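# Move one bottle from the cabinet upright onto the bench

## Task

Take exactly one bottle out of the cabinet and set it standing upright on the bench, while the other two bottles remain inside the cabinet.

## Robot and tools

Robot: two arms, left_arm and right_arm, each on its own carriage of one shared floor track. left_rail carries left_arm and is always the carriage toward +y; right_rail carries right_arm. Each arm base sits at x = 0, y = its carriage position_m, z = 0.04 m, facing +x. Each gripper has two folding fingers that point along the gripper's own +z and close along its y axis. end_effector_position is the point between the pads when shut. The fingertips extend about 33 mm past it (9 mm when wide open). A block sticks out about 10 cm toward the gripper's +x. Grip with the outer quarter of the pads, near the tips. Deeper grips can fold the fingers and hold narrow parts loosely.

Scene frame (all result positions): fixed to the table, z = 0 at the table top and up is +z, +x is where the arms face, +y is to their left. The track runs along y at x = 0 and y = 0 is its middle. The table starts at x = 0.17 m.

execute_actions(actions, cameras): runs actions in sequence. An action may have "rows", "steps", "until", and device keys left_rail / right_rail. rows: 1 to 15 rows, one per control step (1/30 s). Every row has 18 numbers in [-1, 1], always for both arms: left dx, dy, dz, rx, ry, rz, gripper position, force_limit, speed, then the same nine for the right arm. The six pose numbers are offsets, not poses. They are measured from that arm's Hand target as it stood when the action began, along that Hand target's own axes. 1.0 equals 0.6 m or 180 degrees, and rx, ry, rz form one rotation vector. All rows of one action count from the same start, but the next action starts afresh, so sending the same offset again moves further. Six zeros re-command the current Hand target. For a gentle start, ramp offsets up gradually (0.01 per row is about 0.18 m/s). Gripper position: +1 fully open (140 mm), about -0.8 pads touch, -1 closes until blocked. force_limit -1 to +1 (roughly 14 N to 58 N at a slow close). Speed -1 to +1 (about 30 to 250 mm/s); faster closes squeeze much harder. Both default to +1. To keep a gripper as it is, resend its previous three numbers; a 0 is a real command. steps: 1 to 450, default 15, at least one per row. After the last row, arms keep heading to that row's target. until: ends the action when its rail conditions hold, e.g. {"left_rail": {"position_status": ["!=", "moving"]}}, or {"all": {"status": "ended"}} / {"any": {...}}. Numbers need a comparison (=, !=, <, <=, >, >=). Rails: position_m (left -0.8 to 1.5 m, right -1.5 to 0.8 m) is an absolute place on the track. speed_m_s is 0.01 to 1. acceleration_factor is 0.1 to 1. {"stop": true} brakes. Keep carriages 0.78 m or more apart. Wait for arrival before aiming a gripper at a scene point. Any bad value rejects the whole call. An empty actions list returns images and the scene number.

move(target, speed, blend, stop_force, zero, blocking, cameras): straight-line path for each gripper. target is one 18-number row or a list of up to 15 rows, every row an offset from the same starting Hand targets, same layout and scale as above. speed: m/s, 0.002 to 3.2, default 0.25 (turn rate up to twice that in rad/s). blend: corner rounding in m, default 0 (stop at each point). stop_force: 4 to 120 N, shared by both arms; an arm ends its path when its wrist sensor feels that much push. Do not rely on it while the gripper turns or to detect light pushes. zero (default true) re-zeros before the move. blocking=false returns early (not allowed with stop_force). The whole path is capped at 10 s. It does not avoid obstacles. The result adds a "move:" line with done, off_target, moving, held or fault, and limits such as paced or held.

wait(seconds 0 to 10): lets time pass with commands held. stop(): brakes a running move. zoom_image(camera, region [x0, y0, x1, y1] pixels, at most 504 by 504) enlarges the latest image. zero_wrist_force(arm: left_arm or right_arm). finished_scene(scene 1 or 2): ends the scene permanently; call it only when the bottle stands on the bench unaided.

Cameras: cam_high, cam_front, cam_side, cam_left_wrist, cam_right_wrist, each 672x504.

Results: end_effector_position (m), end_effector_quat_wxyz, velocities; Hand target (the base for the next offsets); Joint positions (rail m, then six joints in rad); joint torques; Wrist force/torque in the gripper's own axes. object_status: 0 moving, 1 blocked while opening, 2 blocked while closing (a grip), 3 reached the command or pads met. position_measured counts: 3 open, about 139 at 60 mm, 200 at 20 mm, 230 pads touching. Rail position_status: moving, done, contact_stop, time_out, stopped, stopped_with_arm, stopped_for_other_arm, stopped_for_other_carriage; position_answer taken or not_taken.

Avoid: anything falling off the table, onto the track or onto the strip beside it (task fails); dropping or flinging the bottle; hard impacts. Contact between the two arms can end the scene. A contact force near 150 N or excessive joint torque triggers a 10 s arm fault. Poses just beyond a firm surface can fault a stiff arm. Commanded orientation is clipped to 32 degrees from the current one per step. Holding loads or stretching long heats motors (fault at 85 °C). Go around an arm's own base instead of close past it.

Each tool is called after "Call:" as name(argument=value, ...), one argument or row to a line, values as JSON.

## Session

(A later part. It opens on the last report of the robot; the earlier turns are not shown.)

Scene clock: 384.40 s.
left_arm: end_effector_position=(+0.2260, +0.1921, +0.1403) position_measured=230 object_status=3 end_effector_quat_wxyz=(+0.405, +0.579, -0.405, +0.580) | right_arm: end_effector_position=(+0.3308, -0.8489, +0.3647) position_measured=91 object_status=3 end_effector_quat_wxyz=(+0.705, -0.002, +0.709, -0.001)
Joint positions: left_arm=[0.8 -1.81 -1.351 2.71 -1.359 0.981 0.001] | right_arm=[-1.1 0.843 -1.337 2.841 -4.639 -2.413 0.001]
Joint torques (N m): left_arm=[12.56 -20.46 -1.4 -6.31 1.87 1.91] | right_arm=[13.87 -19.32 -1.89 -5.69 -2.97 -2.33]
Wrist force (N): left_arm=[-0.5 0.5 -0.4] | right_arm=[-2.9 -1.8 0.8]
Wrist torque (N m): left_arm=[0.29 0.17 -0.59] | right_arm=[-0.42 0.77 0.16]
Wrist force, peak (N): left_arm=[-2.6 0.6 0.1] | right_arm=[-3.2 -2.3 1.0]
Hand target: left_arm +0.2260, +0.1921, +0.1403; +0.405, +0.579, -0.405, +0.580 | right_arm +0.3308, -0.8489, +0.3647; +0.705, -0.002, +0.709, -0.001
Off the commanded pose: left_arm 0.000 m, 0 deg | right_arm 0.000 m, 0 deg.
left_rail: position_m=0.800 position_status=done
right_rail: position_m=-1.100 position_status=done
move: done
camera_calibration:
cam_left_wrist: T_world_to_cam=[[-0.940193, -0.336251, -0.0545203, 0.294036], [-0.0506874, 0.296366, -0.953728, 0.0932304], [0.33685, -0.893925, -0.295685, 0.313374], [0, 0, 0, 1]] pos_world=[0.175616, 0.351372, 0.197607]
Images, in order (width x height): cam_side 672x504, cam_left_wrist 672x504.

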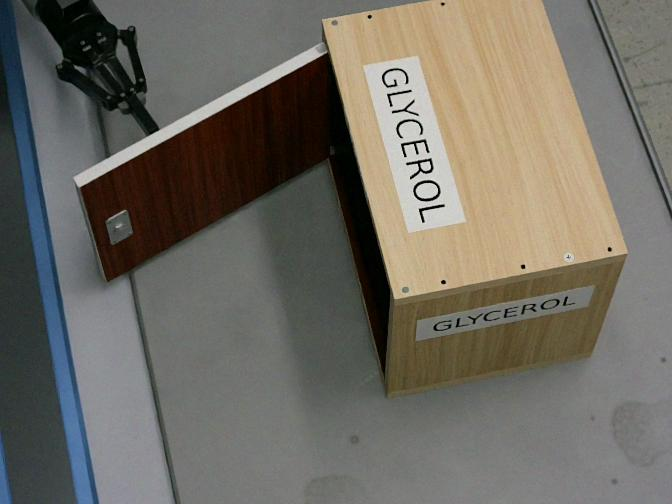

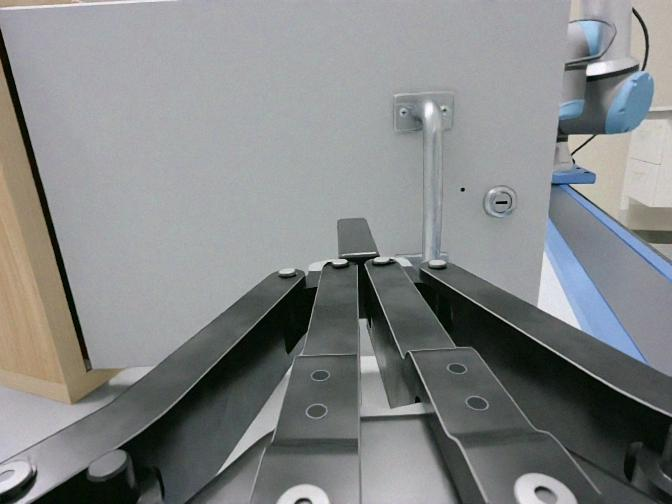

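Call:
move(
  target=[
    [0,0,0.133,0,0,0,-1,-1,-1,0,0,0,0,0,0,0.3,-1,-0.5],
    [0,-0.002,0.259,0.111,0,0,-1,-1,-1,0,0,0,0,0,0,0.3,-1,-0.5],
    [0,-0.046,0.3775,0.222,0,0,-1,-1,-1,0,0,0,0,0,0,0.3,-1,-0.5],
    [0,-0.128,0.4735,0.333,0,0,-1,-1,-1,0,0,0,0,0,0,0.3,-1,-0.5],
  ],
  speed=0.08,
  blend=0.01,
  stop_force=20,
  cameras=["cam_side","cam_left_wrist"],
)

Scene clock: 399.33 s.
left_arm: end_effector_position=(+0.3957, -0.0484, +0.1405) position_measured=230 object_status=3 end_effector_quat_wxyz=(+0.061, +0.704, -0.061, +0.705) end_effector_velocity=(+0.000, +0.000, +0.000) end_effector_angular_velocity=(-0.001, +0.000, -0.001) | right_arm: end_effector_position=(+0.3308, -0.8489, +0.3647) position_measured=91 object_status=3 end_effector_quat_wxyz=(+0.705, -0.002, +0.709, -0.001)
Joint positions: left_arm=[0.8 -1.716 -0.876 1.732 -0.902 0.028 0.046] | right_arm=[-1.1 0.843 -1.337 2.841 -4.639 -2.413 0.001]
Joint velocities: left_arm=[0 0 0.001 -0.001 0.005 0.001 -0.005] | right_arm=[within noise]
Joint torques (N m): left_arm=[13.76 -71.71 -44.36 2.68 -1.66 -2.5] | right_arm=[13.48 -20.57 -2.65 -5.56 -2.93 -2.32]
Wrist force (N): left_arm=[-0.7 -1.4 -2.9] | right_arm=[-2.7 -1.9 0.9]
Wrist torque (N m): left_arm=[0.33 0.20 -0.49] | right_arm=[-0.43 0.73 0.15]
Wrist force, peak (N): left_arm=[-0.8 3.0 -3.7] | right_arm=[-3.2 -2.3 1.0]
Hand target: left_arm +0.3957, -0.0484, +0.1405; +0.061, +0.704, -0.061, +0.705 | right_arm +0.3308, -0.8489, +0.3647; +0.705, -0.002, +0.709, -0.001
Off the commanded pose: left_arm 0.000 m, 0 deg | right_arm 0.000 m, 0 deg.
left_rail: position_m=0.800 position_status=done
right_rail: position_m=-1.100 position_status=done
move: done
camera_calibration:
cam_left_wrist: T_world_to_cam=[[-0.179939, -0.982221, -0.0535192, 0.0405366], [-0.281364, 0.103526, -0.954, 0.255318], [0.94258, -0.156603, -0.29499, -0.162827], [0, 0, 0, 1]] pos_world=[0.232609, -0.0121154, 0.197711]
Images, in order (width x height): cam_side 672x504, cam_left_wrist 672x504.

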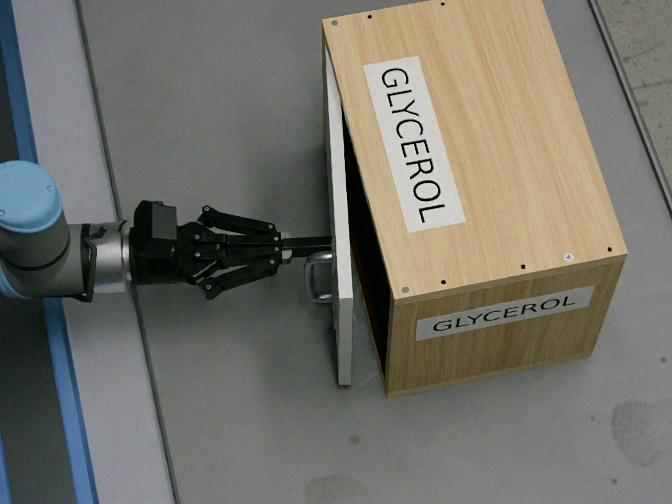

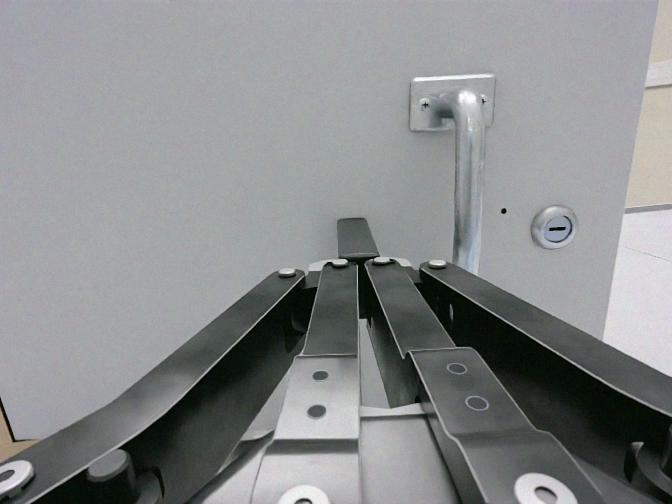

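Call:
move(
  target=[0,0.003,0.0755,0.0556,0,0,-1,-1,-1,0,0,0,0,0,0,0.3,-1,-0.5],
  speed=0.03,
  stop_force=15,
  cameras=["cam_side","cam_front"],
)

Call:
zoom_image(
  camera="cam_front",
  region=[370, 200, 620, 440],
)

Scene clock: 405.33 s.
left_arm: end_effector_position=(+0.4315, -0.0561, +0.1406) position_measured=230 object_status=3 end_effector_quat_wxyz=(+0.012, +0.708, -0.012, +0.706) | right_arm: end_effector_position=(+0.3308, -0.8489, +0.3647) position_measured=91 object_status=3 end_effector_quat_wxyz=(+0.705, -0.002, +0.709, -0.001)
Joint positions: left_arm=[0.8 -1.67 -0.81 1.593 -0.816 -0.065 0.032] | right_arm=[-1.1 0.843 -1.337 2.841 -4.639 -2.413 0.001]
Joint torques (N m): left_arm=[-13.16 -97.4 -21.67 -3.92 1.94 1.77] | right_arm=[13.95 -20.15 -2.76 -5.68 -2.95 -2.18]
Wrist force (N): left_arm=[-0.8 0.3 0.4] | right_arm=[-2.4 -2.2 1.2]
Wrist torque (N m): left_arm=[0.27 0.18 -0.64] | right_arm=[-0.51 0.65 0.16]
Wrist force, peak (N): left_arm=[0.2 -5.3 -22.2] | right_arm=[-3.2 -2.0 0.8]
Hand target: left_arm +0.4315, -0.0561, +0.1406; +0.012, +0.708, -0.012, +0.706 (not the last commanded pose) | right_arm +0.3308, -0.8489, +0.3647; +0.705, -0.002, +0.709, -0.001
Off the commanded pose: left_arm 0.009 m, 2 deg | right_arm 0.000 m, 0 deg.
left_rail: position_m=0.800 position_status=done
right_rail: position_m=-1.100 position_status=done
move: contact (left_arm)
Images, in order (width x height): cam_front 672x504, cam_side 672x504.

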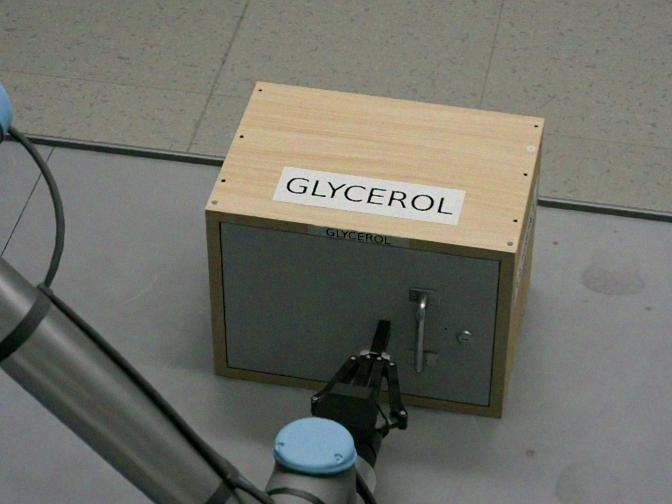

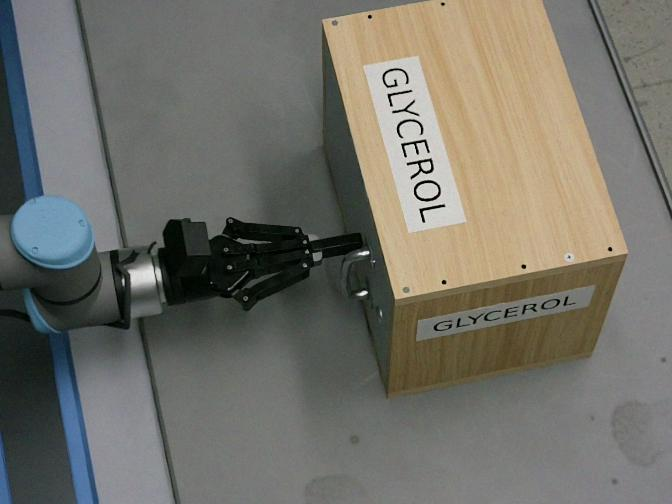

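Scaled by 2.016.

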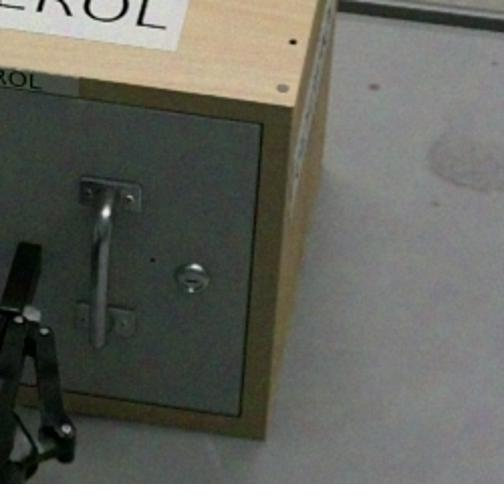

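Door shut flush. Back off and finish.

Call:
move(
  target=[0,0,-0.15,0,0,0,-1,-1,-1,0,0,0,0,0,0,0.3,-1,-0.5],
  speed=0.15,
  cameras=["cam_front","cam_high"],
)

Call:
zoom_image(
  camera="cam_high",
  region=[200, 130, 330, 240],
)

Scene clock: 408.50 s.
left_arm: end_effector_position=(+0.3418, -0.0530, +0.1408) position_measured=230 object_status=3 end_effector_quat_wxyz=(+0.012, +0.708, -0.012, +0.706) | right_arm: end_effector_position=(+0.3308, -0.8489, +0.3647) position_measured=91 object_status=3 end_effector_quat_wxyz=(+0.705, -0.002, +0.709, -0.001)
Joint positions: left_arm=[0.8 -1.778 -0.817 1.606 -0.803 -0.173 0.012] | right_arm=[-1.1 0.843 -1.337 2.841 -4.639 -2.413 0.001]
Joint torques (N m): left_arm=[-12.73 -86.8 -26.45 3.41 -2.4 -2.74] | right_arm=[14.25 -20.12 -2.53 -5.63 -2.87 -2.21]
Wrist force (N): left_arm=[-0.6 0.6 0.3] | right_arm=[-2.5 -1.7 0.9]
Wrist torque (N m): left_arm=[0.29 0.12 -0.47] | right_arm=[-0.40 0.68 0.16]
Wrist force, peak (N): left_arm=[-0.6 0.4 2.1] | right_arm=[-3.2 -2.1 0.8]
Hand target: left_arm +0.3416, -0.0531, +0.1408; +0.012, +0.708, -0.012, +0.706 | right_arm +0.3308, -0.8489, +0.3647; +0.705, -0.002, +0.709, -0.001
Off the commanded pose: left_arm 0.000 m, 0 deg | right_arm 0.000 m, 0 deg.
left_rail: position_m=0.800 position_status=done
right_rail: position_m=-1.100 position_status=done
move: done
Images, in order (width x height): cam_high 672x504, cam_front 672x504.

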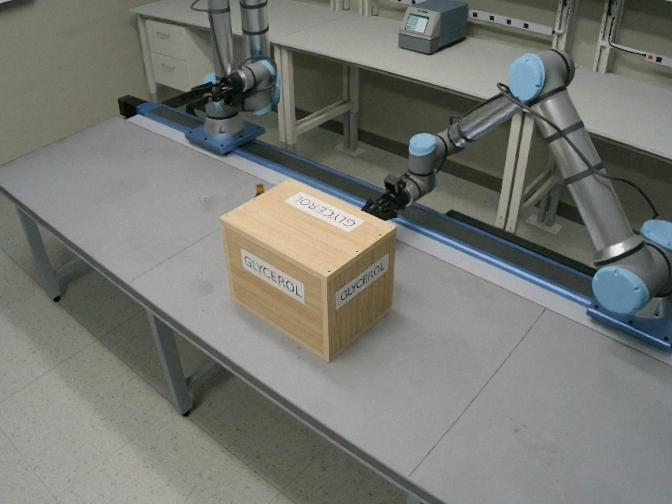

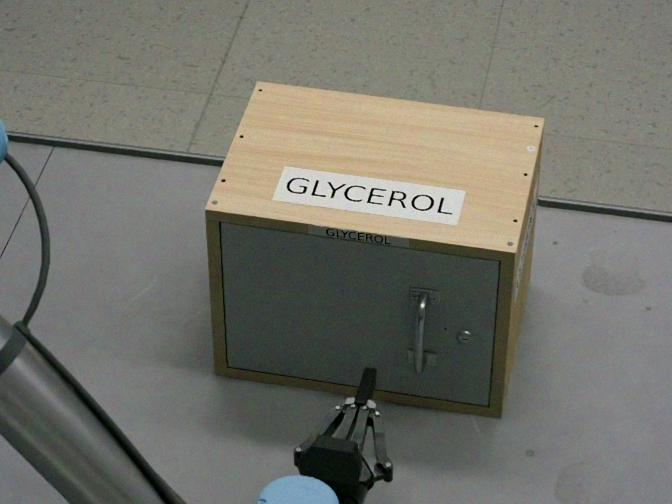

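Scaled by 3.877.

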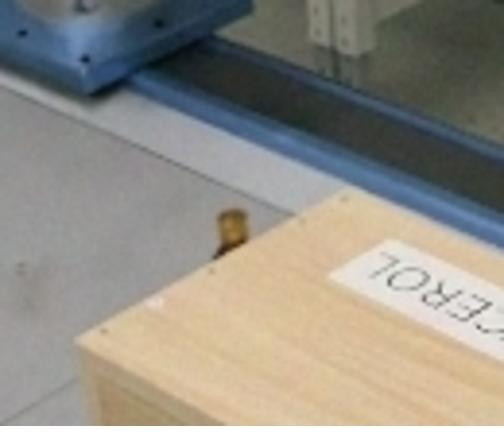

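Call:
finished_scene(
  scene=1,
)

The scene is finished: the task was done.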